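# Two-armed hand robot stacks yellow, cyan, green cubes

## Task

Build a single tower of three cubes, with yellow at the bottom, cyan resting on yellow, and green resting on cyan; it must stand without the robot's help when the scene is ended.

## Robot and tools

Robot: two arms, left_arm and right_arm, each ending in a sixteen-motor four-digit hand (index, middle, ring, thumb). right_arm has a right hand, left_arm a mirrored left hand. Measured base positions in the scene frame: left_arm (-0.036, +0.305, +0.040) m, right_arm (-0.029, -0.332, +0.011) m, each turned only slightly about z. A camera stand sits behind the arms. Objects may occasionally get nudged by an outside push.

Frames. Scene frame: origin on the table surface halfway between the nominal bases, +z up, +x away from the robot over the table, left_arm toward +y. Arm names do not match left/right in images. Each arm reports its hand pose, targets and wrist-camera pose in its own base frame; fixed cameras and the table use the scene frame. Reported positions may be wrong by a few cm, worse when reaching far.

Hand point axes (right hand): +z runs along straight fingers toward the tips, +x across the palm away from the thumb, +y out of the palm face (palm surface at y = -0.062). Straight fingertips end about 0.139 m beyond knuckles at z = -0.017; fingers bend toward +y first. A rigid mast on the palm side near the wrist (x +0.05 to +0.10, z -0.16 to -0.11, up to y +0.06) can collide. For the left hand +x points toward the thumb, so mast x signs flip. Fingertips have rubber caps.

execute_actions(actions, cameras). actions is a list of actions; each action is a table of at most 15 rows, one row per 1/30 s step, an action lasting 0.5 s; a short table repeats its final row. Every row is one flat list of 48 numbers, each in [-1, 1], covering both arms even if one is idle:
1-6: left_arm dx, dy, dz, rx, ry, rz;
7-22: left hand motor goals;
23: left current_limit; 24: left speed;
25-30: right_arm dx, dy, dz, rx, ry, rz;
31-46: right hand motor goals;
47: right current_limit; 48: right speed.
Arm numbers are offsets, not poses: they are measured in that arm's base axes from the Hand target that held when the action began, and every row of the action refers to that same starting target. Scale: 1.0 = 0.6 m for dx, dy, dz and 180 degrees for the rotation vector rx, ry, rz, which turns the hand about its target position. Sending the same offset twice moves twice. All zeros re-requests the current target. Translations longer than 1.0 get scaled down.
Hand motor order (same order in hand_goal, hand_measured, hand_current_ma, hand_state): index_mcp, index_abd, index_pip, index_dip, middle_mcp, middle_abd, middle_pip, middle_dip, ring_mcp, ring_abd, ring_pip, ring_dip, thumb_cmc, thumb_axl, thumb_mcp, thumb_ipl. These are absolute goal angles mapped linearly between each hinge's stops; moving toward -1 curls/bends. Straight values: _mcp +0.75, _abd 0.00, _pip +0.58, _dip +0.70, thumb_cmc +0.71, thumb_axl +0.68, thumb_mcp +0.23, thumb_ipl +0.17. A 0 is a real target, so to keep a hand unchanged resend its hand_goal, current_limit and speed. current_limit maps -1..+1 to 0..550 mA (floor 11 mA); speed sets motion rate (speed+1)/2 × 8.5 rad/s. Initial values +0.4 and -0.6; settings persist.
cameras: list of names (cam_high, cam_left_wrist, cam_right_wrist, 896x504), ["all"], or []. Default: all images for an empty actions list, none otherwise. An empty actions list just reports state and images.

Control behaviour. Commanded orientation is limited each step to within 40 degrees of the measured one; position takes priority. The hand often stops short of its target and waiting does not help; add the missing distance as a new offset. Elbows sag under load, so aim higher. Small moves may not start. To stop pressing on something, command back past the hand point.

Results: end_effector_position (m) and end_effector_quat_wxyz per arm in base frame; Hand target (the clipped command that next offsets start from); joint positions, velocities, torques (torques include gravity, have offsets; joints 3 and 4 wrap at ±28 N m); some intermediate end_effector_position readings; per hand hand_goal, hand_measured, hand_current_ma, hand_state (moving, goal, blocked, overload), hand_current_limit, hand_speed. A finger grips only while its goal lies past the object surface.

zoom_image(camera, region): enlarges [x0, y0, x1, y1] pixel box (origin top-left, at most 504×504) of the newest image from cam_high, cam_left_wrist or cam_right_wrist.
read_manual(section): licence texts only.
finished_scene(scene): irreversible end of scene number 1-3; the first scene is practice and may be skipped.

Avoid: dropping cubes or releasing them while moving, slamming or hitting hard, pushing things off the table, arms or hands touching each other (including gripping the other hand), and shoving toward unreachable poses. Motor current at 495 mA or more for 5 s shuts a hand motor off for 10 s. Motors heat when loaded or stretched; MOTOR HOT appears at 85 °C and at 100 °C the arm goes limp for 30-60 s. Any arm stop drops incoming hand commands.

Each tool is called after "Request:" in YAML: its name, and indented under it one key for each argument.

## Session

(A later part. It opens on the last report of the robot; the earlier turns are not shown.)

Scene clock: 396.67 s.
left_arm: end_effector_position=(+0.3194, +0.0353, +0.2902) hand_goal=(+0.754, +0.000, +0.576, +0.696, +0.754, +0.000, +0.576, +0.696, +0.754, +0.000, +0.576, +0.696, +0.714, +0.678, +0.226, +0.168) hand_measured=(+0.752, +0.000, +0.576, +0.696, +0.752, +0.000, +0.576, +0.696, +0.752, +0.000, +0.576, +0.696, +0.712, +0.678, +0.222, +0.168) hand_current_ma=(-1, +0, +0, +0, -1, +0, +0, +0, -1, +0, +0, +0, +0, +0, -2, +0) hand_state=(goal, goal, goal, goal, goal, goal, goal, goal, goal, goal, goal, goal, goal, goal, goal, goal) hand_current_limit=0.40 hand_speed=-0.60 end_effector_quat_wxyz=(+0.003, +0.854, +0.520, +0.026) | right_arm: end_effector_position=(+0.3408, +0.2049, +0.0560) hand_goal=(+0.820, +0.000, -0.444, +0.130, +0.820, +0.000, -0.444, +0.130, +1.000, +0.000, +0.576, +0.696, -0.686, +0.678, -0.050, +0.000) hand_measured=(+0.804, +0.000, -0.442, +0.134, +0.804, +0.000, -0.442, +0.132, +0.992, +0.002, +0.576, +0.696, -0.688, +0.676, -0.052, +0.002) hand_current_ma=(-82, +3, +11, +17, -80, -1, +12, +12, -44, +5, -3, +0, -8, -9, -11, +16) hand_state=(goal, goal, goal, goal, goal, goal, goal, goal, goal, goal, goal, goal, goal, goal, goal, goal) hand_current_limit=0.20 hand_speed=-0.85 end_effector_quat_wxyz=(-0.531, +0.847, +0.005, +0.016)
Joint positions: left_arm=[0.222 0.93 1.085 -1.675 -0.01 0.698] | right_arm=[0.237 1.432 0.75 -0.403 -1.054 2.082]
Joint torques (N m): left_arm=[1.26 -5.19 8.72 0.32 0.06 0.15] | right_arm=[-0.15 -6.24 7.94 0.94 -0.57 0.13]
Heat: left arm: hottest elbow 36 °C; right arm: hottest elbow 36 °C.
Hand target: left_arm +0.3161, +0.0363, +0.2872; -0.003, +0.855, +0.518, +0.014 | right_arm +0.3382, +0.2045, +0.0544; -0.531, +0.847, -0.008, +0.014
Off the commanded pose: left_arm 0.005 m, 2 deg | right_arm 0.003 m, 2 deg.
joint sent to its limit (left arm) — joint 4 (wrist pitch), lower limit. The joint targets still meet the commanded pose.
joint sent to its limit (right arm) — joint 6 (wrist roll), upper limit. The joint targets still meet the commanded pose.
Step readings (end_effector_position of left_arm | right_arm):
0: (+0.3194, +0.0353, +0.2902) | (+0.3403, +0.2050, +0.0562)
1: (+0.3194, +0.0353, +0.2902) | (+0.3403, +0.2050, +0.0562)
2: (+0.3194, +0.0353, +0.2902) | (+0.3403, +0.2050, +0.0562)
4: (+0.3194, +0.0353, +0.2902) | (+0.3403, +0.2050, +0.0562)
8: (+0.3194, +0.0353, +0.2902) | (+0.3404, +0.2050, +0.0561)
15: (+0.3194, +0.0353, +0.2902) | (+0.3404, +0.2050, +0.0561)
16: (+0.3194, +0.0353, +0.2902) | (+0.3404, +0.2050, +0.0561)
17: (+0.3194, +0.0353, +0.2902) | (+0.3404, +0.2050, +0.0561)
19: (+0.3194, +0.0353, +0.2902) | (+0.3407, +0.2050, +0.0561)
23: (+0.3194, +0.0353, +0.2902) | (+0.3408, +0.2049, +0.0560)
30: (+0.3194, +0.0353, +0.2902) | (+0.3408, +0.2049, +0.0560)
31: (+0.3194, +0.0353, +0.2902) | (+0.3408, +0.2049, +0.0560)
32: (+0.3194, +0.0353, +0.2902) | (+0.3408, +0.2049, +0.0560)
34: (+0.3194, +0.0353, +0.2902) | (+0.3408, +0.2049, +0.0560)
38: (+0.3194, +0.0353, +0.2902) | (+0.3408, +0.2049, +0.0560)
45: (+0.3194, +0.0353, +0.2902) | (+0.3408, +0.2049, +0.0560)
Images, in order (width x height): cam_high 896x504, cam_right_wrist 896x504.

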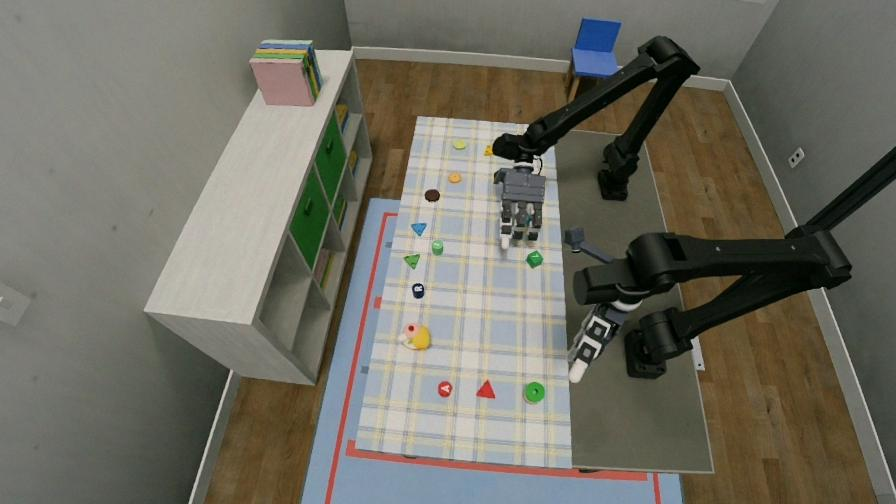

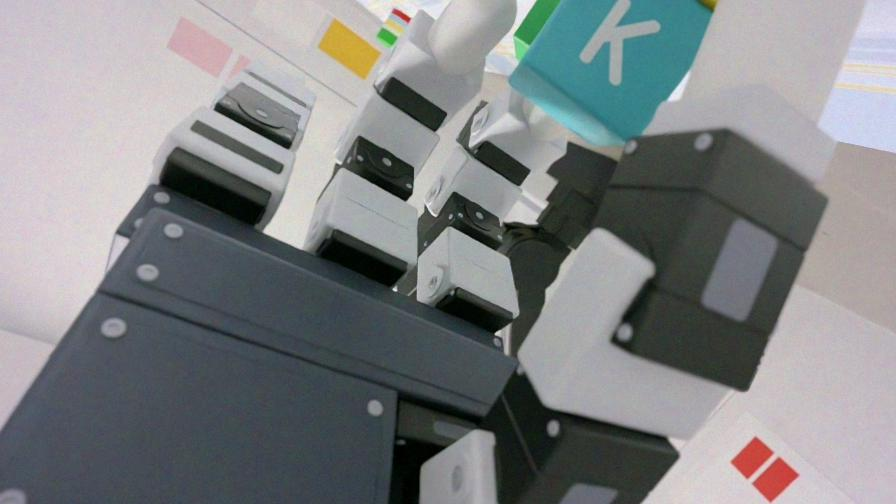

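Request:
execute_actions:
  actions:
    - [[0,0,0,0,0,0,0.754,0,0.576,0.696,0.754,0,0.576,0.696,0.754,0,0.576,0.696,0.714,0.678,0.226,0.168,0.4,-0.6,0,0,0,0,0,0,0.95,0,-0.445,0.13,0.95,0,-0.445,0.13,1,0,0.576,0.696,-0.686,0.677,0.169,-0.427,0.2,-0.75]]
    - [[0,0,0,0,0,0,0.754,0,0.576,0.696,0.754,0,0.576,0.696,0.754,0,0.576,0.696,0.714,0.678,0.226,0.168,0.4,-0.6,0.01,0,0.1,0,0,0,0.95,0,-0.445,0.13,0.95,0,-0.445,0.13,1,0,0.576,0.696,-0.686,0.677,0.169,-0.427,0.2,-0.75]]
    - [[0,0,0,0,0,0,0.754,0,0.576,0.696,0.754,0,0.576,0.696,0.754,0,0.576,0.696,0.714,0.678,0.226,0.168,0.4,-0.6,0,0,0.12,0,0,0,0.95,0,-0.445,0.13,0.95,0,-0.445,0.13,1,0,0.576,0.696,-0.686,0.677,0.169,-0.427,0.2,-0.75]]
  cameras: ["cam_high","cam_right_wrist"]

Request:
zoom_image:
  camera: "cam_high"
  region: [500, 190, 560, 270]

Scene clock: 406.57 s.
left_arm: end_effector_position=(+0.3194, +0.0353, +0.2902) hand_goal=(+0.754, +0.000, +0.576, +0.696, +0.754, +0.000, +0.576, +0.696, +0.754, +0.000, +0.576, +0.696, +0.714, +0.678, +0.226, +0.168) hand_measured=(+0.752, +0.000, +0.576, +0.696, +0.752, +0.000, +0.576, +0.696, +0.752, +0.000, +0.576, +0.696, +0.712, +0.678, +0.222, +0.168) hand_current_ma=(-1, +0, +0, +0, -1, +0, +0, +0, -1, +0, +0, +0, +0, +0, -2, +0) hand_state=(goal, goal, goal, goal, goal, goal, goal, goal, goal, goal, goal, goal, goal, goal, goal, goal) hand_current_limit=0.40 hand_speed=-0.60 end_effector_quat_wxyz=(+0.003, +0.854, +0.520, +0.026) | right_arm: end_effector_position=(+0.3289, +0.2019, +0.1693) hand_goal=(+0.950, +0.000, -0.444, +0.130, +0.950, +0.000, -0.444, +0.130, +1.000, +0.000, +0.576, +0.696, -0.686, +0.678, +0.170, -0.426) hand_measured=(+0.934, +0.000, -0.442, +0.134, +0.936, +0.000, -0.442, +0.132, +0.992, +0.002, +0.576, +0.696, -0.688, +0.676, +0.166, -0.422) hand_current_ma=(-76, +3, +9, +16, -74, -1, +9, +12, -44, +5, -3, +0, -5, -9, -19, +19) hand_state=(goal, goal, goal, goal, goal, goal, goal, goal, goal, goal, goal, goal, goal, goal, goal, goal) hand_current_limit=0.20 hand_speed=-0.75 end_effector_quat_wxyz=(-0.526, +0.850, -0.003, +0.000)
Joint positions: left_arm=[0.222 0.93 1.085 -1.675 -0.01 0.698] | right_arm=[0.237 1.252 0.927 -0.8 -1.054 2.077]
Joint torques (N m): left_arm=[0.97 -4.54 8.81 0.23 0.06 0.13] | right_arm=[-0.44 -5.19 14.06 0.76 -0.62 0.11]
Heat: left arm: hottest elbow 36 °C; right arm: hottest elbow 36 °C.
Hand target: left_arm +0.3161, +0.0363, +0.2872; -0.003, +0.855, +0.518, +0.014 | right_arm +0.3442, +0.2045, +0.1864; -0.531, +0.847, -0.008, +0.014
Off the commanded pose: left_arm 0.005 m, 2 deg | right_arm 0.023 m, 2 deg.
joint sent to its limit (left arm) — joint 4 (wrist pitch), lower limit. The joint targets still meet the commanded pose.
joint sent to its limit (right arm) — joint 6 (wrist roll), upper limit. The joint targets still meet the commanded pose.
Step readings (end_effector_position of left_arm | right_arm):
0: (+0.3194, +0.0353, +0.2902) | (+0.3408, +0.2049, +0.0560)
1: (+0.3194, +0.0353, +0.2902) | (+0.3408, +0.2049, +0.0560)
2: (+0.3194, +0.0353, +0.2902) | (+0.3409, +0.2049, +0.0560)
4: (+0.3194, +0.0353, +0.2902) | (+0.3411, +0.2049, +0.0560)
8: (+0.3194, +0.0353, +0.2902) | (+0.3409, +0.2049, +0.0560)
15: (+0.3194, +0.0353, +0.2902) | (+0.3409, +0.2049, +0.0560)
16: (+0.3194, +0.0353, +0.2902) | (+0.3407, +0.2048, +0.0559)
17: (+0.3194, +0.0353, +0.2902) | (+0.3381, +0.2041, +0.0560)
19: (+0.3194, +0.0353, +0.2902) | (+0.3288, +0.2019, +0.0587)
23: (+0.3194, +0.0353, +0.2902) | (+0.3174, +0.1995, +0.0745)
30: (+0.3194, +0.0353, +0.2902) | (+0.3267, +0.2014, +0.0946)
31: (+0.3194, +0.0353, +0.2902) | (+0.3266, +0.2014, +0.0951)
32: (+0.3194, +0.0353, +0.2902) | (+0.3246, +0.2009, +0.0970)
34: (+0.3194, +0.0353, +0.2902) | (+0.3188, +0.1995, +0.1048)
38: (+0.3194, +0.0353, +0.2902) | (+0.3202, +0.2002, +0.1384)
45: (+0.3194, +0.0353, +0.2902) | (+0.3315, +0.2026, +0.1698)
Images, in order (width x height): cam_high 896x504, cam_right_wrist 896x504.

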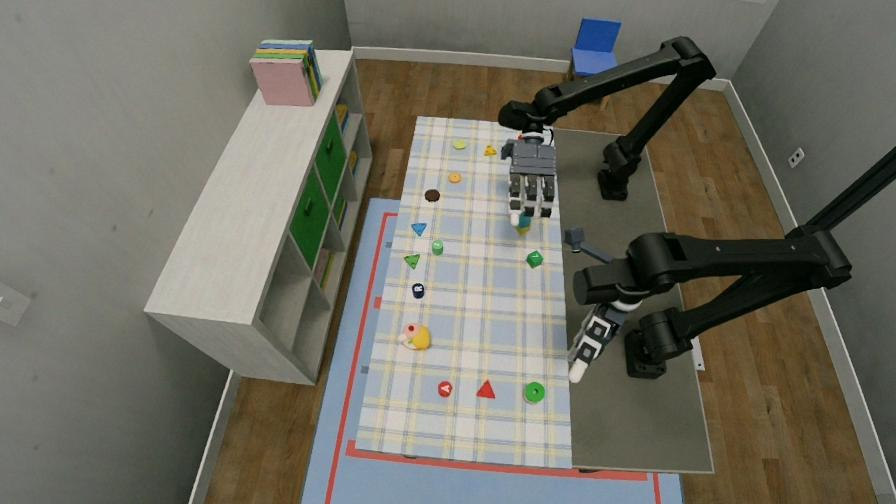

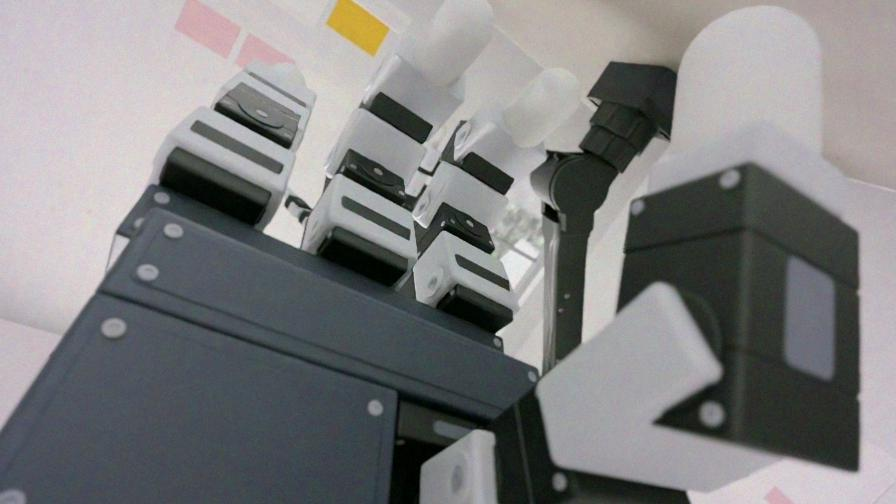

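Scaled by 6.300 from the camera's 896x504 image, which has a finer 1280x720 frame.

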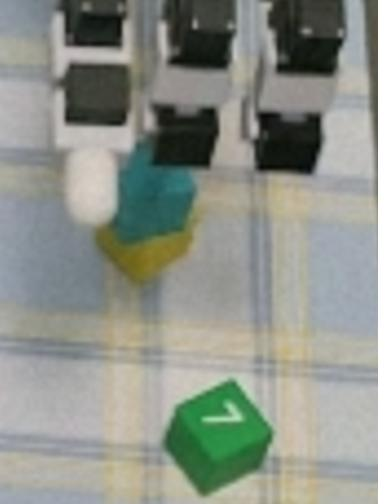

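Request:
execute_actions:
  actions:
    - [[0,0,0,0,0,0,0.754,0,0.576,0.696,0.754,0,0.576,0.696,0.754,0,0.576,0.696,0.714,0.678,0.226,0.168,0.4,-0.6,-0.0314,0.1011,0,0,0,0.0989,0.95,0,-0.445,0.13,0.95,0,-0.445,0.13,1,0,0.576,0.696,-0.686,0.677,0.169,-0.427,0.2,-0.75]]
    - [[0,0,0,0,0,0,0.754,0,0.576,0.696,0.754,0,0.576,0.696,0.754,0,0.576,0.696,0.714,0.678,0.226,0.168,0.4,-0.6,-0.0314,0.1011,0,0,0,0.0989,0.95,0,-0.445,0.13,0.95,0,-0.445,0.13,1,0,0.576,0.696,-0.686,0.677,0.169,-0.427,0.2,-0.75]]
    - [[0,0,0,0,0,0,0.754,0,0.576,0.696,0.754,0,0.576,0.696,0.754,0,0.576,0.696,0.714,0.678,0.226,0.168,0.4,-0.6,0,0,-0.12,0,0,0,0.95,0,-0.445,0.13,0.95,0,-0.445,0.13,1,0,0.576,0.696,-0.686,0.677,0.169,-0.427,0.2,-0.75]]
  cameras: ["cam_high","cam_right_wrist"]

Request:
zoom_image:
  camera: "cam_high"
  region: [505, 190, 565, 280]

Request:
zoom_image:
  camera: "cam_high"
  region: [505, 200, 545, 240]

Scene clock: 421.50 s.
left_arm: end_effector_position=(+0.3194, +0.0353, +0.2902) hand_goal=(+0.754, +0.000, +0.576, +0.696, +0.754, +0.000, +0.576, +0.696, +0.754, +0.000, +0.576, +0.696, +0.714, +0.678, +0.226, +0.168) hand_measured=(+0.752, +0.000, +0.576, +0.696, +0.752, +0.000, +0.576, +0.696, +0.752, +0.000, +0.576, +0.696, +0.712, +0.678, +0.222, +0.168) hand_current_ma=(-1, +0, +0, +0, -1, +0, +0, +0, -1, +0, +0, +0, +0, +0, -2, +0) hand_state=(goal, goal, goal, goal, goal, goal, goal, goal, goal, goal, goal, goal, goal, goal, goal, goal) hand_current_limit=0.40 hand_speed=-0.60 end_effector_quat_wxyz=(+0.003, +0.854, +0.520, +0.026) | right_arm: end_effector_position=(+0.3017, +0.3263, +0.1190) hand_goal=(+0.950, +0.000, -0.444, +0.130, +0.950, +0.000, -0.444, +0.130, +1.000, +0.000, +0.576, +0.696, -0.686, +0.678, +0.170, -0.426) hand_measured=(+0.936, +0.000, -0.442, +0.134, +0.936, +0.000, -0.442, +0.132, +0.992, +0.002, +0.576, +0.696, -0.686, +0.676, +0.168, -0.424) hand_current_ma=(-74, +3, +6, +15, -72, -1, +6, +12, -44, +5, -3, +0, -4, -9, -8, +17) hand_state=(goal, goal, goal, goal, goal, goal, goal, goal, goal, goal, goal, goal, goal, goal, goal, goal) hand_current_limit=0.20 hand_speed=-0.75 end_effector_quat_wxyz=(-0.507, +0.810, +0.251, -0.155)
Joint positions: left_arm=[0.222 0.93 1.085 -1.675 -0.01 0.698] | right_arm=[0.557 1.636 1.207 -1.222 -1.116 1.477]
Joint torques (N m): left_arm=[0.85 -4.72 8.68 0.28 0.05 0.17] | right_arm=[-0.67 -9.05 8.35 0.72 -0.73 -0.11]
Heat: left arm: hottest elbow 36 °C; right arm: hottest elbow 40 °C.
Hand target: left_arm +0.3161, +0.0363, +0.2872; -0.003, +0.855, +0.518, +0.014 | right_arm +0.3064, +0.3259, +0.1144; -0.510, +0.809, +0.252, -0.149
Off the commanded pose: left_arm 0.005 m, 2 deg | right_arm 0.007 m, 1 deg.
joint sent to its limit (left arm) — joint 4 (wrist pitch), lower limit. The joint targets still meet the commanded pose.
Step readings (end_effector_position of left_arm | right_arm):
0: (+0.3194, +0.0353, +0.2902) | (+0.3289, +0.2019, +0.1693)
1: (+0.3194, +0.0353, +0.2902) | (+0.3286, +0.2018, +0.1691)
2: (+0.3194, +0.0353, +0.2902) | (+0.3261, +0.2041, +0.1695)
4: (+0.3194, +0.0353, +0.2902) | (+0.3185, +0.2129, +0.1710)
8: (+0.3194, +0.0353, +0.2902) | (+0.3079, +0.2429, +0.1706)
15: (+0.3194, +0.0353, +0.2902) | (+0.3020, +0.2569, +0.1673)
16: (+0.3194, +0.0353, +0.2902) | (+0.3025, +0.2569, +0.1676)
17: (+0.3194, +0.0353, +0.2902) | (+0.3011, +0.2590, +0.1685)
19: (+0.3194, +0.0353, +0.2902) | (+0.2989, +0.2675, +0.1722)
23: (+0.3194, +0.0353, +0.2902) | (+0.2919, +0.2999, +0.1757)
30: (+0.3194, +0.0353, +0.2902) | (+0.2829, +0.3157, +0.1710)
31: (+0.3194, +0.0353, +0.2902) | (+0.2832, +0.3157, +0.1704)
32: (+0.3194, +0.0353, +0.2902) | (+0.2838, +0.3160, +0.1685)
34: (+0.3194, +0.0353, +0.2902) | (+0.2899, +0.3196, +0.1623)
38: (+0.3194, +0.0353, +0.2902) | (+0.3010, +0.3261, +0.1408)
45: (+0.3194, +0.0353, +0.2902) | (+0.3000, +0.3254, +0.1194)
Images, in order (width x height): cam_high 896x504, cam_right_wrist 896x504.

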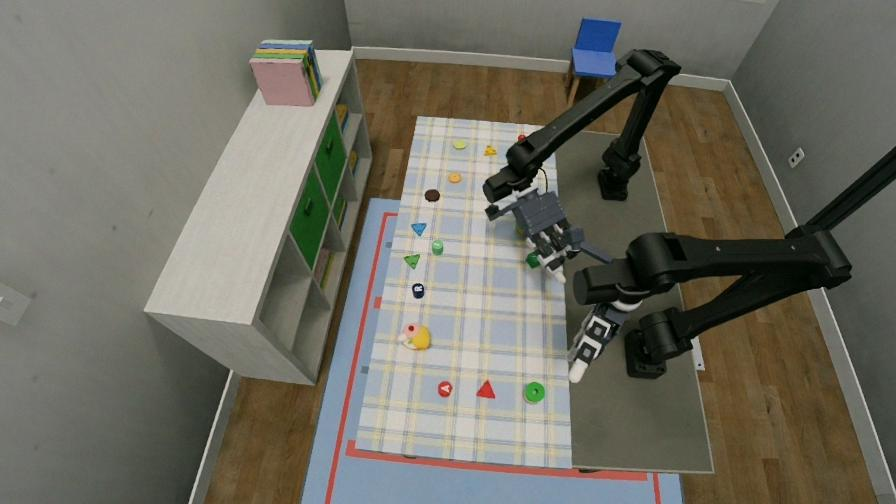

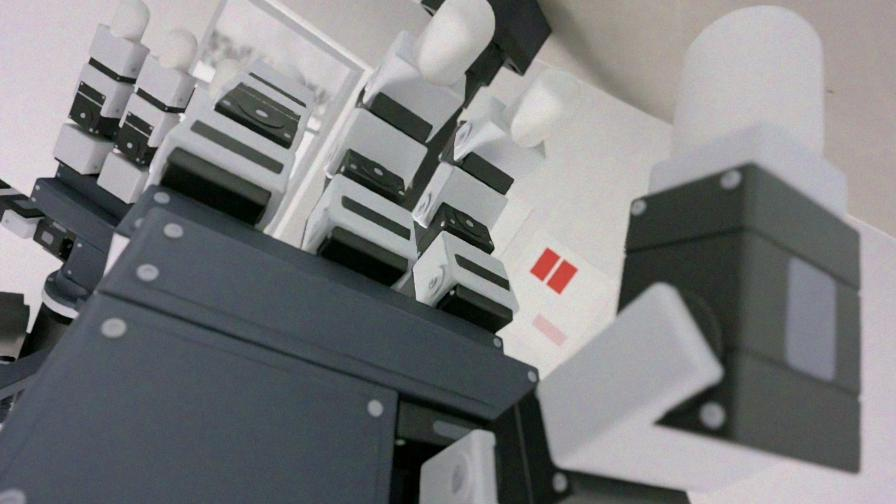

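Scaled by 5.600 from the camera's 896x504 image, which has a finer 1280x720 frame.

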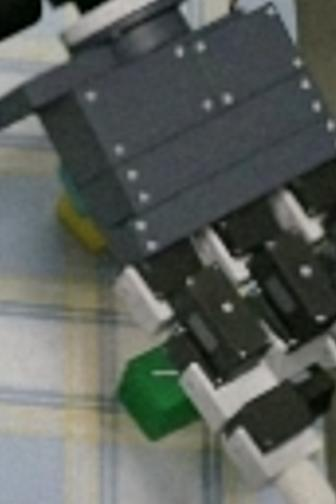

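Scaled by 12.600 from the camera's 896x504 image, which has a finer 1280x720 frame.

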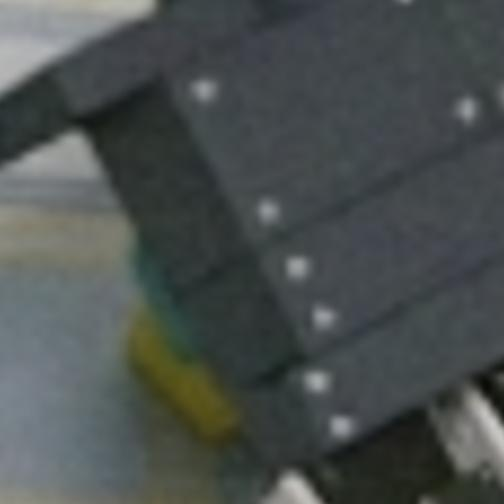

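Request:
execute_actions:
  actions:
    - [[0,0,0,0,0,0,0.754,0,0.576,0.696,0.754,0,0.576,0.696,0.754,0,0.576,0.696,0.714,0.678,0.226,0.168,0.4,-0.6,0.0063,0.0032,0,0,0,0.0522,0.95,0,-0.445,0.13,0.95,0,-0.445,0.13,1,0,0.576,0.696,-0.686,0.677,0.169,-0.427,0.2,-0.75]]
    - [[0,0,0,0,0,0,0.754,0,0.576,0.696,0.754,0,0.576,0.696,0.754,0,0.576,0.696,0.714,0.678,0.226,0.168,0.4,-0.6,0,0,-0.09,0,0,0,0.95,0,-0.445,0.13,0.95,0,-0.445,0.13,1,0,0.576,0.696,-0.686,0.677,0.169,-0.427,0.2,-0.75]]
  cameras: ["cam_high","cam_right_wrist"]

Request:
zoom_image:
  camera: "cam_high"
  region: [505, 200, 565, 290]

Scene clock: 449.70 s.
left_arm: end_effector_position=(+0.3194, +0.0353, +0.2902) hand_goal=(+0.754, +0.000, +0.576, +0.696, +0.754, +0.000, +0.576, +0.696, +0.754, +0.000, +0.576, +0.696, +0.714, +0.678, +0.226, +0.168) hand_measured=(+0.752, +0.000, +0.576, +0.696, +0.752, +0.000, +0.576, +0.696, +0.752, +0.000, +0.576, +0.696, +0.712, +0.678, +0.222, +0.168) hand_current_ma=(-1, +0, +0, +0, -1, +0, +0, +0, -1, +0, +0, +0, +0, +0, -2, +0) hand_state=(goal, goal, goal, goal, goal, goal, goal, goal, goal, goal, goal, goal, goal, goal, goal, goal) hand_current_limit=0.40 hand_speed=-0.60 end_effector_quat_wxyz=(+0.003, +0.854, +0.520, +0.026) | right_arm: end_effector_position=(+0.3089, +0.3246, +0.0629) hand_goal=(+0.950, +0.000, -0.444, +0.130, +0.950, +0.000, -0.444, +0.130, +1.000, +0.000, +0.576, +0.696, -0.686, +0.678, +0.170, -0.426) hand_measured=(+0.936, +0.000, -0.442, +0.134, +0.936, +0.000, -0.442, +0.132, +0.992, +0.002, +0.576, +0.696, -0.686, +0.676, +0.168, -0.424) hand_current_ma=(-73, +3, +6, +15, -72, -1, +6, +12, -44, +4, -3, +0, -3, -9, -8, +17) hand_state=(goal, goal, goal, goal, goal, goal, goal, goal, goal, goal, goal, goal, goal, goal, goal, goal) hand_current_limit=0.20 hand_speed=-0.75 end_effector_quat_wxyz=(-0.494, +0.788, +0.313, -0.192)
Joint positions: left_arm=[0.222 0.93 1.085 -1.675 -0.01 0.698] | right_arm=[0.557 1.812 1.268 -1.399 -1.082 1.148]
Joint torques (N m): left_arm=[0.5 -4.48 8.92 0.38 0.05 0.14] | right_arm=[0.5 -10.23 7.91 0.28 -0.62 -0.11]
Heat: left arm: hottest elbow 36 °C; right arm: hottest elbow 39 °C.
Hand target: left_arm +0.3161, +0.0363, +0.2872; -0.003, +0.855, +0.518, +0.014 | right_arm +0.3102, +0.3279, +0.0605; -0.496, +0.786, +0.317, -0.191
Off the commanded pose: left_arm 0.005 m, 2 deg | right_arm 0.004 m, 1 deg.
joint sent to its limit (left arm) — joint 4 (wrist pitch), lower limit. The joint targets still meet the commanded pose.
Step readings (end_effector_position of left_arm | right_arm):
0: (+0.3194, +0.0353, +0.2902) | (+0.3017, +0.3263, +0.1190)
1: (+0.3194, +0.0353, +0.2902) | (+0.3017, +0.3263, +0.1190)
2: (+0.3194, +0.0353, +0.2902) | (+0.3012, +0.3254, +0.1181)
4: (+0.3194, +0.0353, +0.2902) | (+0.2979, +0.3216, +0.1164)
8: (+0.3194, +0.0353, +0.2902) | (+0.2900, +0.3139, +0.1085)
15: (+0.3194, +0.0353, +0.2902) | (+0.2938, +0.3150, +0.1028)
16: (+0.3194, +0.0353, +0.2902) | (+0.2942, +0.3153, +0.1033)
17: (+0.3194, +0.0353, +0.2902) | (+0.2950, +0.3158, +0.1024)
19: (+0.3194, +0.0353, +0.2902) | (+0.2983, +0.3179, +0.0980)
23: (+0.3194, +0.0353, +0.2902) | (+0.3060, +0.3229, +0.0780)
30: (+0.3194, +0.0353, +0.2902) | (+0.3084, +0.3242, +0.0631)
Images, in order (width x height): cam_high 896x504, cam_right_wrist 896x504.

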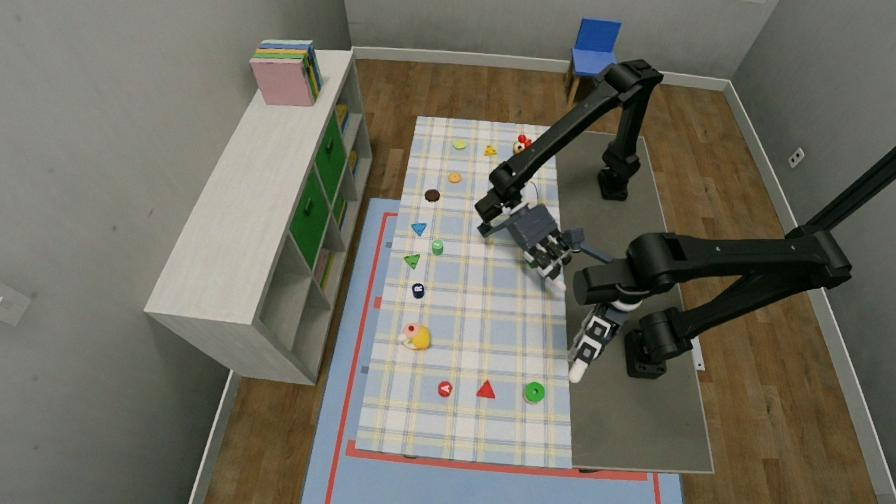

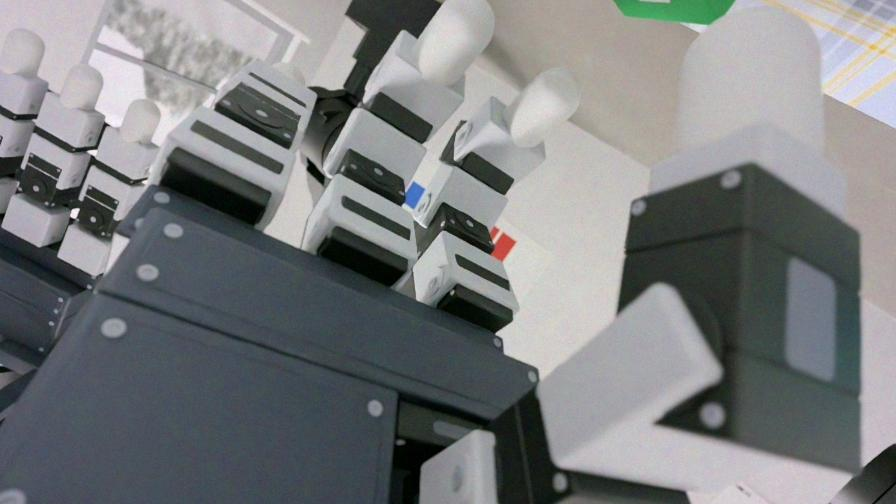

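Scaled by 5.600 from the camera's 896x504 image, which has a finer 1280x720 frame.

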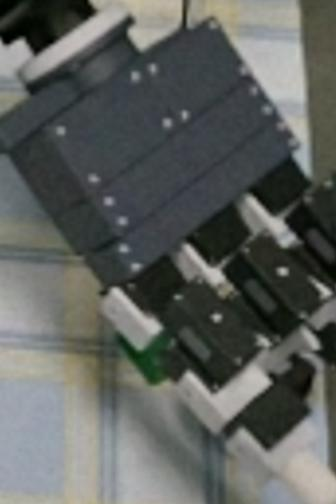

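Request:
zoom_image:
  camera: "cam_right_wrist"
  region: [580, 0, 780, 60]

Scaled by 2.520 from the camera's 896x504 image, which has a finer 1280x720 frame.

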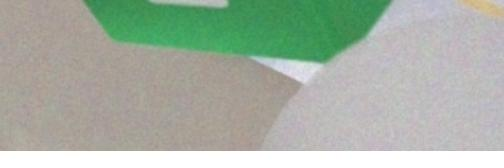

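Request:
execute_actions:
  actions:
    - [[0,0,0,0,0,0,0.754,0,0.576,0.696,0.754,0,0.576,0.696,0.754,0,0.576,0.696,0.714,0.678,0.226,0.168,0.4,-0.6,-0.0118,0.0005,-0.0692,0,0,0,0.95,0,-0.445,0.13,0.95,0,-0.445,0.13,1,0,0.576,0.696,-0.686,0.677,0.169,-0.427,0.2,-0.75]]
  cameras: ["cam_high","cam_right_wrist"]

Request:
zoom_image:
  camera: "cam_high"
  region: [505, 200, 565, 290]

Request:
zoom_image:
  camera: "cam_right_wrist"
  region: [440, 0, 860, 220]

Scene clock: 487.77 s.
left_arm: end_effector_position=(+0.3194, +0.0353, +0.2902) hand_goal=(+0.754, +0.000, +0.576, +0.696, +0.754, +0.000, +0.576, +0.696, +0.754, +0.000, +0.576, +0.696, +0.714, +0.678, +0.226, +0.168) hand_measured=(+0.752, +0.000, +0.576, +0.696, +0.752, +0.000, +0.576, +0.696, +0.752, +0.000, +0.576, +0.696, +0.712, +0.678, +0.222, +0.168) hand_current_ma=(-1, +0, +0, +0, -1, +0, +0, +0, -1, +0, +0, +0, +0, +0, -2, +0) hand_state=(goal, goal, goal, goal, goal, goal, goal, goal, goal, goal, goal, goal, goal, goal, goal, goal) hand_current_limit=0.40 hand_speed=-0.60 end_effector_quat_wxyz=(+0.003, +0.854, +0.520, +0.026) | right_arm: end_effector_position=(+0.3094, +0.3258, +0.0242) hand_goal=(+0.950, +0.000, -0.444, +0.130, +0.950, +0.000, -0.444, +0.130, +1.000, +0.000, +0.576, +0.696, -0.686, +0.678, +0.170, -0.426) hand_measured=(+0.936, +0.000, -0.442, +0.134, +0.936, +0.000, -0.442, +0.132, +0.992, +0.002, +0.576, +0.696, -0.686, +0.676, +0.168, -0.424) hand_current_ma=(-72, +3, +6, +15, -72, -1, +6, +12, -44, +4, -3, +0, -2, -9, -8, +17) hand_state=(goal, goal, goal, goal, goal, goal, goal, goal, goal, goal, goal, goal, goal, goal, goal, goal) hand_current_limit=0.20 hand_speed=-0.75 end_effector_quat_wxyz=(-0.496, +0.786, +0.320, -0.182)
Joint positions: left_arm=[0.222 0.93 1.085 -1.675 -0.01 0.698] | right_arm=[0.559 1.856 1.219 -1.279 -1.082 1.148]
Joint torques (N m): left_arm=[0.67 -4.84 8.69 0.16 0.04 0.15] | right_arm=[0.79 -10.29 6.71 0.36 -0.75 0.05]
Heat: left arm: hottest elbow 36 °C; right arm: hottest elbow 37 °C.
Hand target: left_arm +0.3161, +0.0363, +0.2872; -0.003, +0.855, +0.518, +0.014 | right_arm +0.3033, +0.3281, +0.0190; -0.496, +0.786, +0.317, -0.191
Off the commanded pose: left_arm 0.005 m, 2 deg | right_arm 0.008 m, 1 deg.
joint sent to its limit (left arm) — joint 4 (wrist pitch), lower limit. The joint targets still meet the commanded pose.
Step readings (end_effector_position of left_arm | right_arm):
0: (+0.3194, +0.0353, +0.2902) | (+0.3089, +0.3246, +0.0629)
1: (+0.3194, +0.0353, +0.2902) | (+0.3091, +0.3250, +0.0629)
2: (+0.3194, +0.0353, +0.2902) | (+0.3096, +0.3252, +0.0620)
4: (+0.3194, +0.0353, +0.2902) | (+0.3130, +0.3274, +0.0567)
8: (+0.3194, +0.0353, +0.2902) | (+0.3115, +0.3262, +0.0400)
15: (+0.3194, +0.0353, +0.2902) | (+0.3090, +0.3254, +0.0244)
Images, in order (width x height): cam_high 896x504, cam_right_wrist 896x504.

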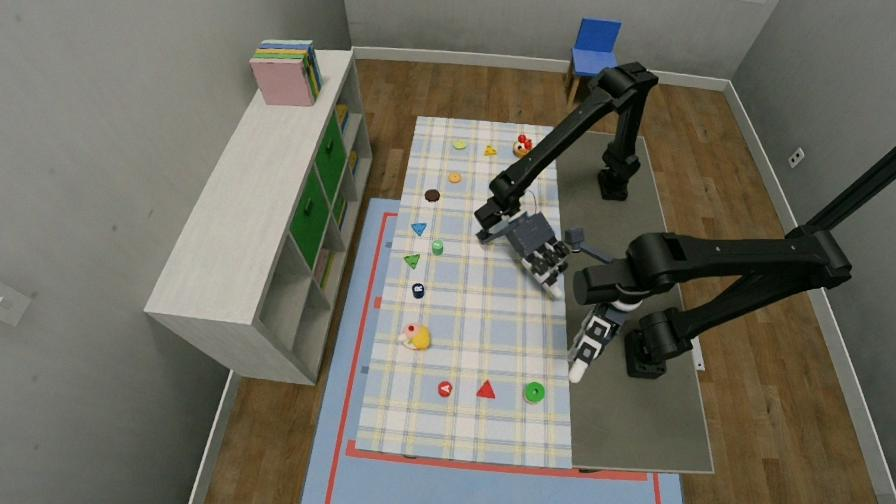

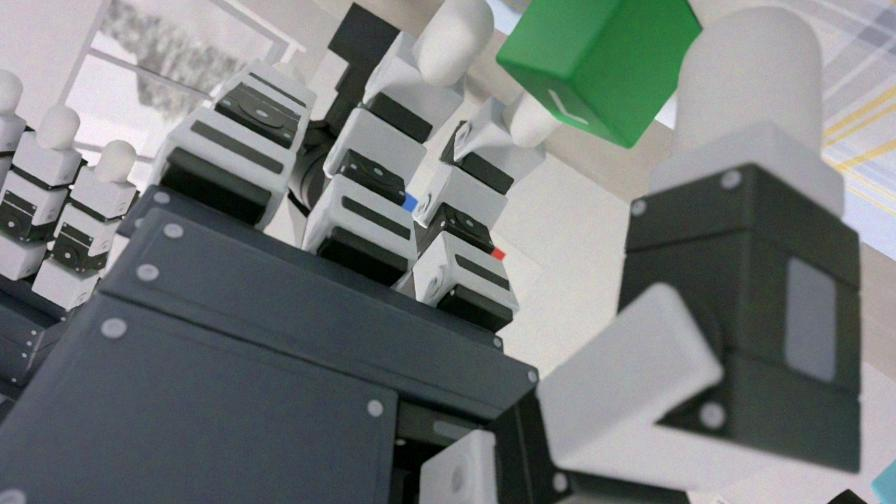

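Scaled by 5.600 from the camera's 896x504 image, which has a finer 1280x720 frame.

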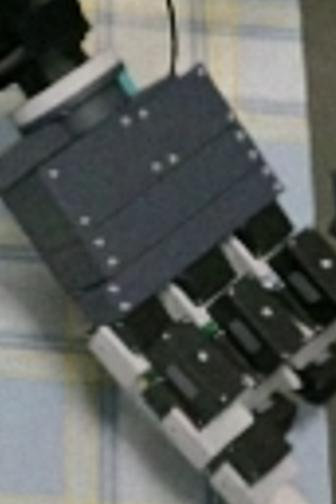

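Scaled by 1.200 from the camera's 896x504 image, which has a finer 1280x720 frame.

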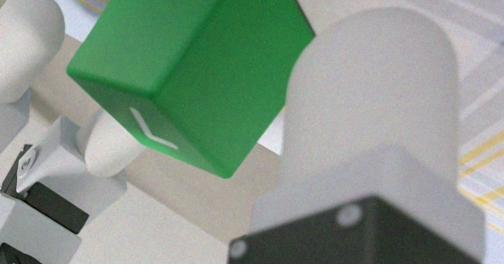

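Request:
execute_actions:
  actions:
    - [[0,0,0,0,0,0,0.754,0,0.576,0.696,0.754,0,0.576,0.696,0.754,0,0.576,0.696,0.714,0.678,0.226,0.168,0.4,-0.6,0,0,0,0,0,0,0.78,0,-0.445,0.13,0.78,0,-0.445,0.13,1,0,0.576,0.696,-0.686,0.677,-0.1,0.0,0.2,-0.75]]
    - [[0,0,0,0,0,0,0.754,0,0.576,0.696,0.754,0,0.576,0.696,0.754,0,0.576,0.696,0.714,0.678,0.226,0.168,0.4,-0.6,0,0,0,0,0,0,0.68,0,-0.445,0.13,0.68,0,-0.445,0.13,1,0,0.576,0.696,-0.686,0.677,-0.315,0.114,0.2,-0.85]]
    - [[0,0,0,0,0,0,0.754,0,0.576,0.696,0.754,0,0.576,0.696,0.754,0,0.576,0.696,0.714,0.678,0.226,0.168,0.4,-0.6,0,0,0,0,0,0,0.62,0,-0.445,0.13,0.62,0,-0.445,0.13,1,0,0.576,0.696,-0.686,0.677,-0.42,0.114,0.2,-0.85]]
  cameras: ["cam_high","cam_right_wrist"]

Request:
zoom_image:
  camera: "cam_right_wrist"
  region: [440, 0, 860, 220]

Scene clock: 497.80 s.
left_arm: end_effector_position=(+0.3194, +0.0353, +0.2902) hand_goal=(+0.754, +0.000, +0.576, +0.696, +0.754, +0.000, +0.576, +0.696, +0.754, +0.000, +0.576, +0.696, +0.714, +0.678, +0.226, +0.168) hand_measured=(+0.752, +0.000, +0.576, +0.696, +0.752, +0.000, +0.576, +0.696, +0.752, +0.000, +0.576, +0.696, +0.712, +0.678, +0.222, +0.168) hand_current_ma=(-1, +0, +0, +0, -1, +0, +0, +0, -1, +0, +0, +0, +0, +0, -2, +0) hand_state=(goal, goal, goal, goal, goal, goal, goal, goal, goal, goal, goal, goal, goal, goal, goal, goal) hand_current_limit=0.40 hand_speed=-0.60 end_effector_quat_wxyz=(+0.003, +0.854, +0.520, +0.026) | right_arm: end_effector_position=(+0.3087, +0.3256, +0.0245) hand_goal=(+0.620, +0.000, -0.444, +0.130, +0.620, +0.000, -0.444, +0.130, +1.000, +0.000, +0.576, +0.696, -0.686, +0.678, -0.420, +0.114) hand_measured=(+0.662, +0.000, -0.432, +0.134, +0.658, +0.000, -0.432, +0.134, +0.992, +0.002, +0.576, +0.696, -0.686, +0.678, -0.276, +0.130) hand_current_ma=(+215, +3, +57, +17, +198, -1, +60, +15, -44, +4, -3, +0, +3, -1, +330, +99) hand_state=(blocked, goal, goal, goal, blocked, goal, goal, goal, goal, goal, goal, goal, goal, goal, blocked, goal) hand_current_limit=0.20 hand_speed=-0.85 end_effector_quat_wxyz=(-0.496, +0.788, +0.316, -0.184)
Joint positions: left_arm=[0.222 0.93 1.085 -1.675 -0.01 0.698] | right_arm=[0.559 1.856 1.219 -1.279 -1.083 1.157]
Joint torques (N m): left_arm=[0.73 -5.01 8.79 0.35 0.06 0.13] | right_arm=[0.97 -9.99 6.58 0.35 -0.7 0.06]
Heat: left arm: hottest elbow 36 °C; right arm: hottest elbow 37 °C.
Hand target: left_arm +0.3161, +0.0363, +0.2872; -0.003, +0.855, +0.518, +0.014 | right_arm +0.3033, +0.3281, +0.0190; -0.496, +0.786, +0.317, -0.191
Off the commanded pose: left_arm 0.005 m, 2 deg | right_arm 0.008 m, 1 deg.
joint sent to its limit (left arm) — joint 4 (wrist pitch), lower limit. The joint targets still meet the commanded pose.
Step readings (end_effector_position of left_arm | right_arm):
0: (+0.3194, +0.0353, +0.2902) | (+0.3094, +0.3258, +0.0242)
1: (+0.3194, +0.0353, +0.2902) | (+0.3094, +0.3258, +0.0242)
2: (+0.3194, +0.0353, +0.2902) | (+0.3093, +0.3261, +0.0244)
4: (+0.3194, +0.0353, +0.2902) | (+0.3094, +0.3258, +0.0242)
8: (+0.3194, +0.0353, +0.2902) | (+0.3094, +0.3258, +0.0242)
15: (+0.3194, +0.0353, +0.2902) | (+0.3094, +0.3258, +0.0242)
16: (+0.3194, +0.0353, +0.2902) | (+0.3094, +0.3258, +0.0242)
17: (+0.3194, +0.0353, +0.2902) | (+0.3092, +0.3260, +0.0244)
19: (+0.3194, +0.0353, +0.2902) | (+0.3087, +0.3256, +0.0245)
23: (+0.3194, +0.0353, +0.2902) | (+0.3089, +0.3255, +0.0243)
30: (+0.3194, +0.0353, +0.2902) | (+0.3088, +0.3254, +0.0244)
31: (+0.3194, +0.0353, +0.2902) | (+0.3088, +0.3254, +0.0244)
32: (+0.3194, +0.0353, +0.2902) | (+0.3087, +0.3256, +0.0245)
34: (+0.3194, +0.0353, +0.2902) | (+0.3087, +0.3256, +0.0245)
38: (+0.3194, +0.0353, +0.2902) | (+0.3087, +0.3256, +0.0245)
45: (+0.3194, +0.0353, +0.2902) | (+0.3087, +0.3256, +0.0245)
Images, in order (width x height): cam_high 896x504, cam_right_wrist 896x504.

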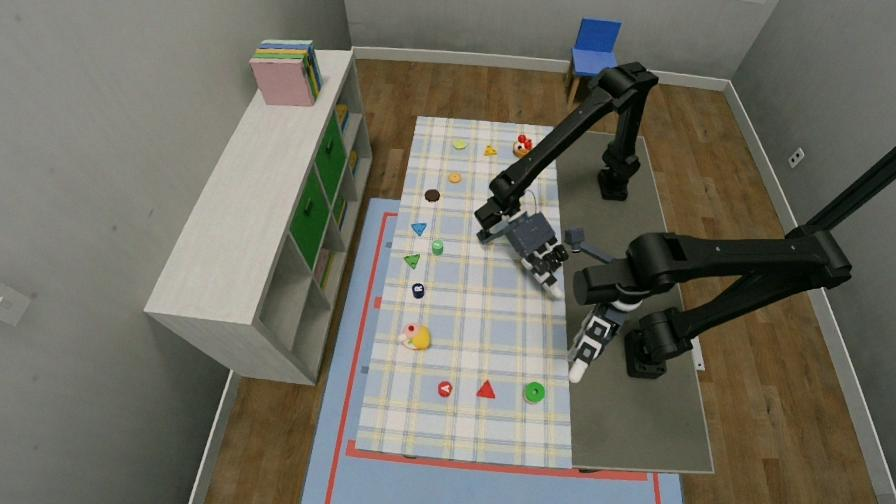

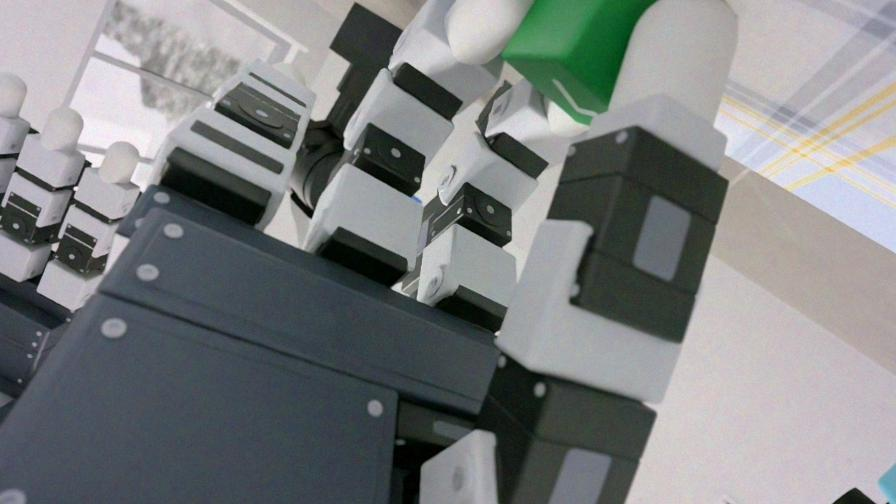

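Scaled by 1.200 from the camera's 896x504 image, which has a finer 1280x720 frame.

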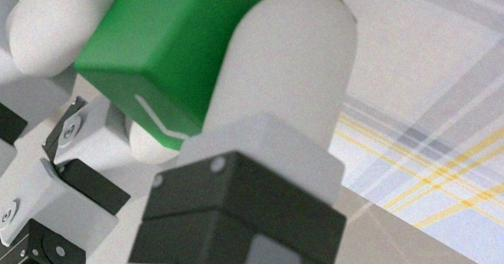

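Request:
execute_actions:
  actions:
    - [[0,0,0,0,0,0,0.754,0,0.576,0.696,0.754,0,0.576,0.696,0.754,0,0.576,0.696,0.714,0.678,0.226,0.168,0.4,-0.6,0.01,0,0.12,0,0,0,0.60,0,-0.445,0.13,0.60,0,-0.445,0.13,1,0,0.576,0.696,-0.686,0.677,-0.44,0.114,0.2,-0.85]]
    - [[0,0,0,0,0,0,0.754,0,0.576,0.696,0.754,0,0.576,0.696,0.754,0,0.576,0.696,0.714,0.678,0.226,0.168,0.4,-0.6,0,0,0.13,0,0,0,0.60,0,-0.445,0.13,0.60,0,-0.445,0.13,1,0,0.576,0.696,-0.686,0.677,-0.44,0.114,0.2,-0.85]]
    - [[0,0,0,0,0,0,0.754,0,0.576,0.696,0.754,0,0.576,0.696,0.754,0,0.576,0.696,0.714,0.678,0.226,0.168,0.4,-0.6,0.0206,-0.1026,0.03,0,0,-0.1111,0.60,0,-0.445,0.13,0.60,0,-0.445,0.13,1,0,0.576,0.696,-0.686,0.677,-0.44,0.114,0.2,-0.85]]
    - [[0,0,0,0,0,0,0.754,0,0.576,0.696,0.754,0,0.576,0.696,0.754,0,0.576,0.696,0.714,0.678,0.226,0.168,0.4,-0.6,0.0206,-0.1026,0,0,0,-0.1111,0.60,0,-0.445,0.13,0.60,0,-0.445,0.13,1,0,0.576,0.696,-0.686,0.677,-0.44,0.114,0.2,-0.85]]
  cameras: ["cam_high","cam_right_wrist"]

Request:
zoom_image:
  camera: "cam_high"
  region: [505, 200, 545, 240]

Scene clock: 518.20 s.
left_arm: end_effector_position=(+0.3194, +0.0353, +0.2902) hand_goal=(+0.754, +0.000, +0.576, +0.696, +0.754, +0.000, +0.576, +0.696, +0.754, +0.000, +0.576, +0.696, +0.714, +0.678, +0.226, +0.168) hand_measured=(+0.752, +0.000, +0.576, +0.696, +0.752, +0.000, +0.576, +0.696, +0.752, +0.000, +0.576, +0.696, +0.712, +0.678, +0.222, +0.168) hand_current_ma=(-1, +0, +0, +0, -1, +0, +0, +0, -1, +0, +0, +0, +0, +0, -2, +0) hand_state=(goal, goal, goal, goal, goal, goal, goal, goal, goal, goal, goal, goal, goal, goal, goal, goal) hand_current_limit=0.40 hand_speed=-0.60 end_effector_quat_wxyz=(+0.003, +0.854, +0.520, +0.026) | right_arm: end_effector_position=(+0.3369, +0.2023, +0.1863) hand_goal=(+0.600, +0.000, -0.444, +0.130, +0.600, +0.000, -0.444, +0.130, +1.000, +0.000, +0.576, +0.696, -0.686, +0.678, -0.440, +0.114) hand_measured=(+0.646, +0.002, -0.426, +0.138, +0.640, +0.000, -0.426, +0.136, +0.990, +0.002, +0.576, +0.696, -0.682, +0.680, -0.274, +0.138) hand_current_ma=(+234, +4, +88, +41, +207, -2, +88, +30, -45, +4, -3, +0, +16, +7, +330, +157) hand_state=(blocked, goal, goal, goal, blocked, goal, goal, goal, goal, goal, goal, goal, goal, goal, blocked, blocked) hand_current_limit=0.20 hand_speed=-0.85 end_effector_quat_wxyz=(-0.531, +0.846, +0.033, -0.017)
Joint positions: left_arm=[0.222 0.93 1.085 -1.675 -0.01 0.698] | right_arm=[0.228 1.302 1.024 -0.978 -1.096 1.915]
Joint torques (N m): left_arm=[0.91 -5.13 8.69 0.29 0.05 0.14] | right_arm=[0.56 -6.95 8.79 1.44 -0.6 0.14]
Heat: left arm: hottest elbow 36 °C; right arm: hottest elbow 36 °C.
Hand target: left_arm +0.3161, +0.0363, +0.2872; -0.003, +0.855, +0.518, +0.014 | right_arm +0.3339, +0.2050, +0.1869; -0.531, +0.847, +0.029, -0.010
Off the commanded pose: left_arm 0.005 m, 2 deg | right_arm 0.004 m, 1 deg.
joint sent to its limit (left arm) — joint 4 (wrist pitch), lower limit. The joint targets still meet the commanded pose.
Step readings (end_effector_position of left_arm | right_arm):
0: (+0.3194, +0.0353, +0.2902) | (+0.3087, +0.3256, +0.0245)
1: (+0.3194, +0.0353, +0.2902) | (+0.3087, +0.3256, +0.0245)
2: (+0.3194, +0.0353, +0.2902) | (+0.3080, +0.3252, +0.0253)
4: (+0.3194, +0.0353, +0.2902) | (+0.3018, +0.3214, +0.0308)
8: (+0.3194, +0.0353, +0.2902) | (+0.2928, +0.3154, +0.0510)
15: (+0.3194, +0.0353, +0.2902) | (+0.2991, +0.3197, +0.0764)
16: (+0.3194, +0.0353, +0.2902) | (+0.2994, +0.3196, +0.0771)
17: (+0.3194, +0.0353, +0.2902) | (+0.2985, +0.3190, +0.0791)
19: (+0.3194, +0.0353, +0.2902) | (+0.2937, +0.3160, +0.0886)
23: (+0.3194, +0.0353, +0.2902) | (+0.2931, +0.3156, +0.1215)
30: (+0.3194, +0.0353, +0.2902) | (+0.3021, +0.3212, +0.1582)
31: (+0.3194, +0.0353, +0.2902) | (+0.3019, +0.3211, +0.1584)
32: (+0.3194, +0.0353, +0.2902) | (+0.3036, +0.3197, +0.1592)
34: (+0.3194, +0.0353, +0.2902) | (+0.3060, +0.3168, +0.1607)
38: (+0.3194, +0.0353, +0.2902) | (+0.3180, +0.2857, +0.1691)
45: (+0.3194, +0.0353, +0.2902) | (+0.3313, +0.2656, +0.1904)
46: (+0.3194, +0.0353, +0.2902) | (+0.3300, +0.2653, +0.1905)
47: (+0.3194, +0.0353, +0.2902) | (+0.3305, +0.2635, +0.1890)
49: (+0.3194, +0.0353, +0.2902) | (+0.3295, +0.2563, +0.1836)
53: (+0.3194, +0.0353, +0.2902) | (+0.3300, +0.2228, +0.1766)
60: (+0.3194, +0.0353, +0.2902) | (+0.3417, +0.2034, +0.1857)
Images, in order (width x height): cam_high 896x504, cam_right_wrist 896x504.

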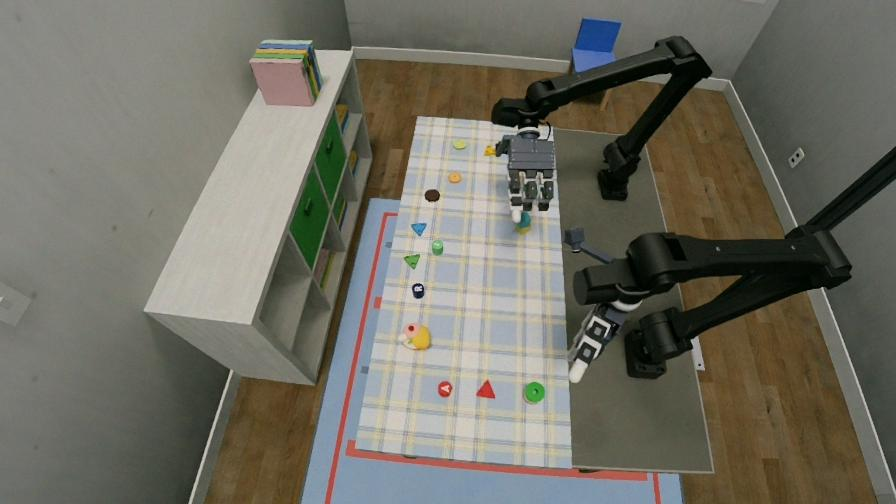

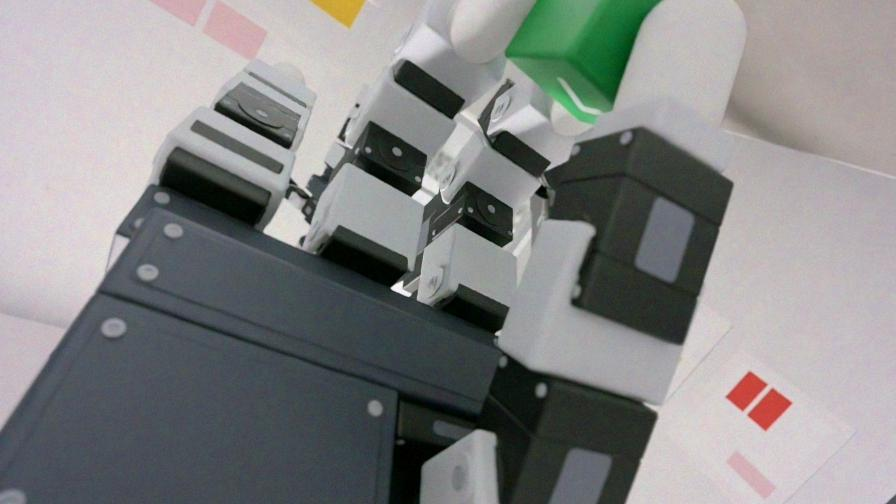

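Scaled by 12.600 from the camera's 896x504 image, which has a finer 1280x720 frame.

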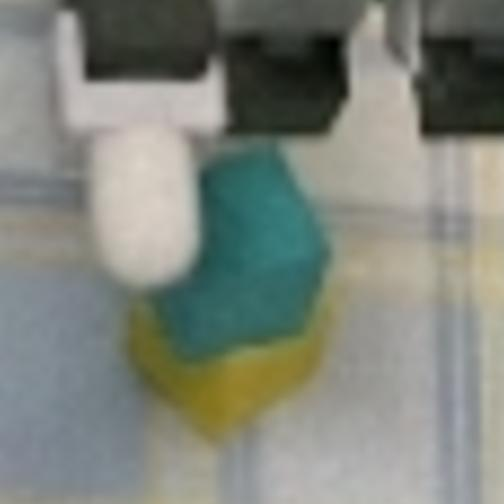

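Request:
execute_actions:
  actions:
    - [[0,0,0,0,0,0,0.754,0,0.576,0.696,0.754,0,0.576,0.696,0.754,0,0.576,0.696,0.714,0.678,0.226,0.168,0.4,-0.6,0,0,-0.11,0,0,0,0.60,0,-0.445,0.13,0.60,0,-0.445,0.13,1,0,0.576,0.696,-0.686,0.677,-0.44,0.114,0.2,-0.85]]
  cameras: ["cam_high"]

Request:
zoom_image:
  camera: "cam_high"
  region: [510, 195, 550, 240]

Scene clock: 527.47 s.
left_arm: end_effector_position=(+0.3194, +0.0353, +0.2902) hand_goal=(+0.754, +0.000, +0.576, +0.696, +0.754, +0.000, +0.576, +0.696, +0.754, +0.000, +0.576, +0.696, +0.714, +0.678, +0.226, +0.168) hand_measured=(+0.752, +0.000, +0.576, +0.696, +0.752, +0.000, +0.576, +0.696, +0.752, +0.000, +0.576, +0.696, +0.712, +0.678, +0.222, +0.168) hand_current_ma=(-1, +0, +0, +0, -1, +0, +0, +0, -1, +0, +0, +0, +0, +0, -2, +0) hand_state=(goal, goal, goal, goal, goal, goal, goal, goal, goal, goal, goal, goal, goal, goal, goal, goal) hand_current_limit=0.40 hand_speed=-0.60 end_effector_quat_wxyz=(+0.003, +0.854, +0.520, +0.026) | right_arm: end_effector_position=(+0.3353, +0.2009, +0.1233) hand_goal=(+0.600, +0.000, -0.444, +0.130, +0.600, +0.000, -0.444, +0.130, +1.000, +0.000, +0.576, +0.696, -0.686, +0.678, -0.440, +0.114) hand_measured=(+0.646, +0.002, -0.426, +0.138, +0.640, +0.000, -0.426, +0.136, +0.990, +0.000, +0.576, +0.696, -0.682, +0.680, -0.274, +0.138) hand_current_ma=(+234, +4, +88, +41, +207, -2, +88, +30, -45, +4, -3, +0, +15, +7, +330, +157) hand_state=(blocked, goal, goal, goal, blocked, goal, goal, goal, goal, goal, goal, goal, goal, goal, blocked, blocked) hand_current_limit=0.20 hand_speed=-0.85 end_effector_quat_wxyz=(-0.530, +0.847, +0.030, -0.006)
Joint positions: left_arm=[0.222 0.93 1.085 -1.675 -0.01 0.698] | right_arm=[0.228 1.345 0.886 -0.761 -1.085 1.941]
Joint torques (N m): left_arm=[0.5 -4.95 8.76 0.08 0.03 0.15] | right_arm=[0.79 -5.95 8.72 1.54 -0.62 0.16]
Heat: left arm: hottest elbow 36 °C; right arm: hottest elbow 36 °C.
Hand target: left_arm +0.3161, +0.0363, +0.2872; -0.003, +0.855, +0.518, +0.014 | right_arm +0.3339, +0.2050, +0.1209; -0.531, +0.847, +0.029, -0.010
Off the commanded pose: left_arm 0.005 m, 2 deg | right_arm 0.005 m, 0 deg.
joint sent to its limit (left arm) — joint 4 (wrist pitch), lower limit. The joint targets still meet the commanded pose.
Step readings (end_effector_position of left_arm | right_arm):
0: (+0.3194, +0.0353, +0.2902) | (+0.3369, +0.2023, +0.1863)
1: (+0.3194, +0.0353, +0.2902) | (+0.3368, +0.2022, +0.1857)
2: (+0.3194, +0.0353, +0.2902) | (+0.3370, +0.2025, +0.1832)
4: (+0.3194, +0.0353, +0.2902) | (+0.3389, +0.2027, +0.1723)
8: (+0.3194, +0.0353, +0.2902) | (+0.3299, +0.1995, +0.1397)
15: (+0.3194, +0.0353, +0.2902) | (+0.3332, +0.2002, +0.1228)
Images, in order (width x height): cam_high 896x504.

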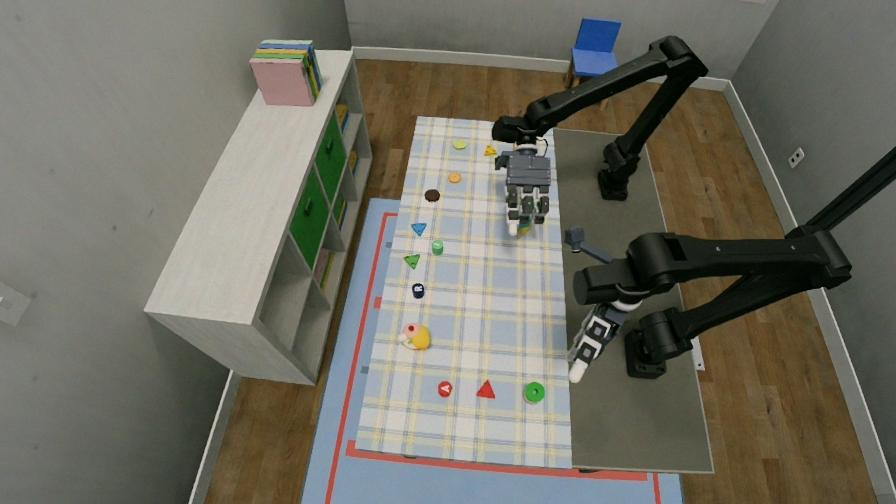

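Scaled by 11.200 from the camera's 896x504 image, which has a finer 1280x720 frame.

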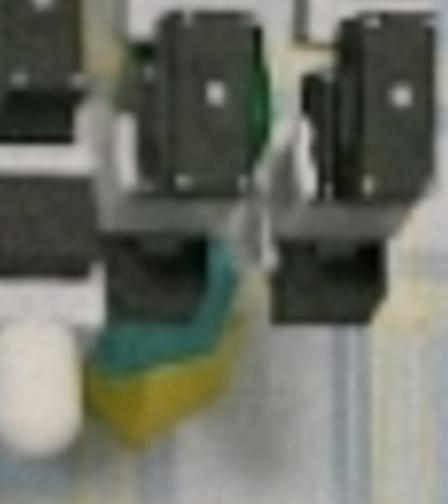

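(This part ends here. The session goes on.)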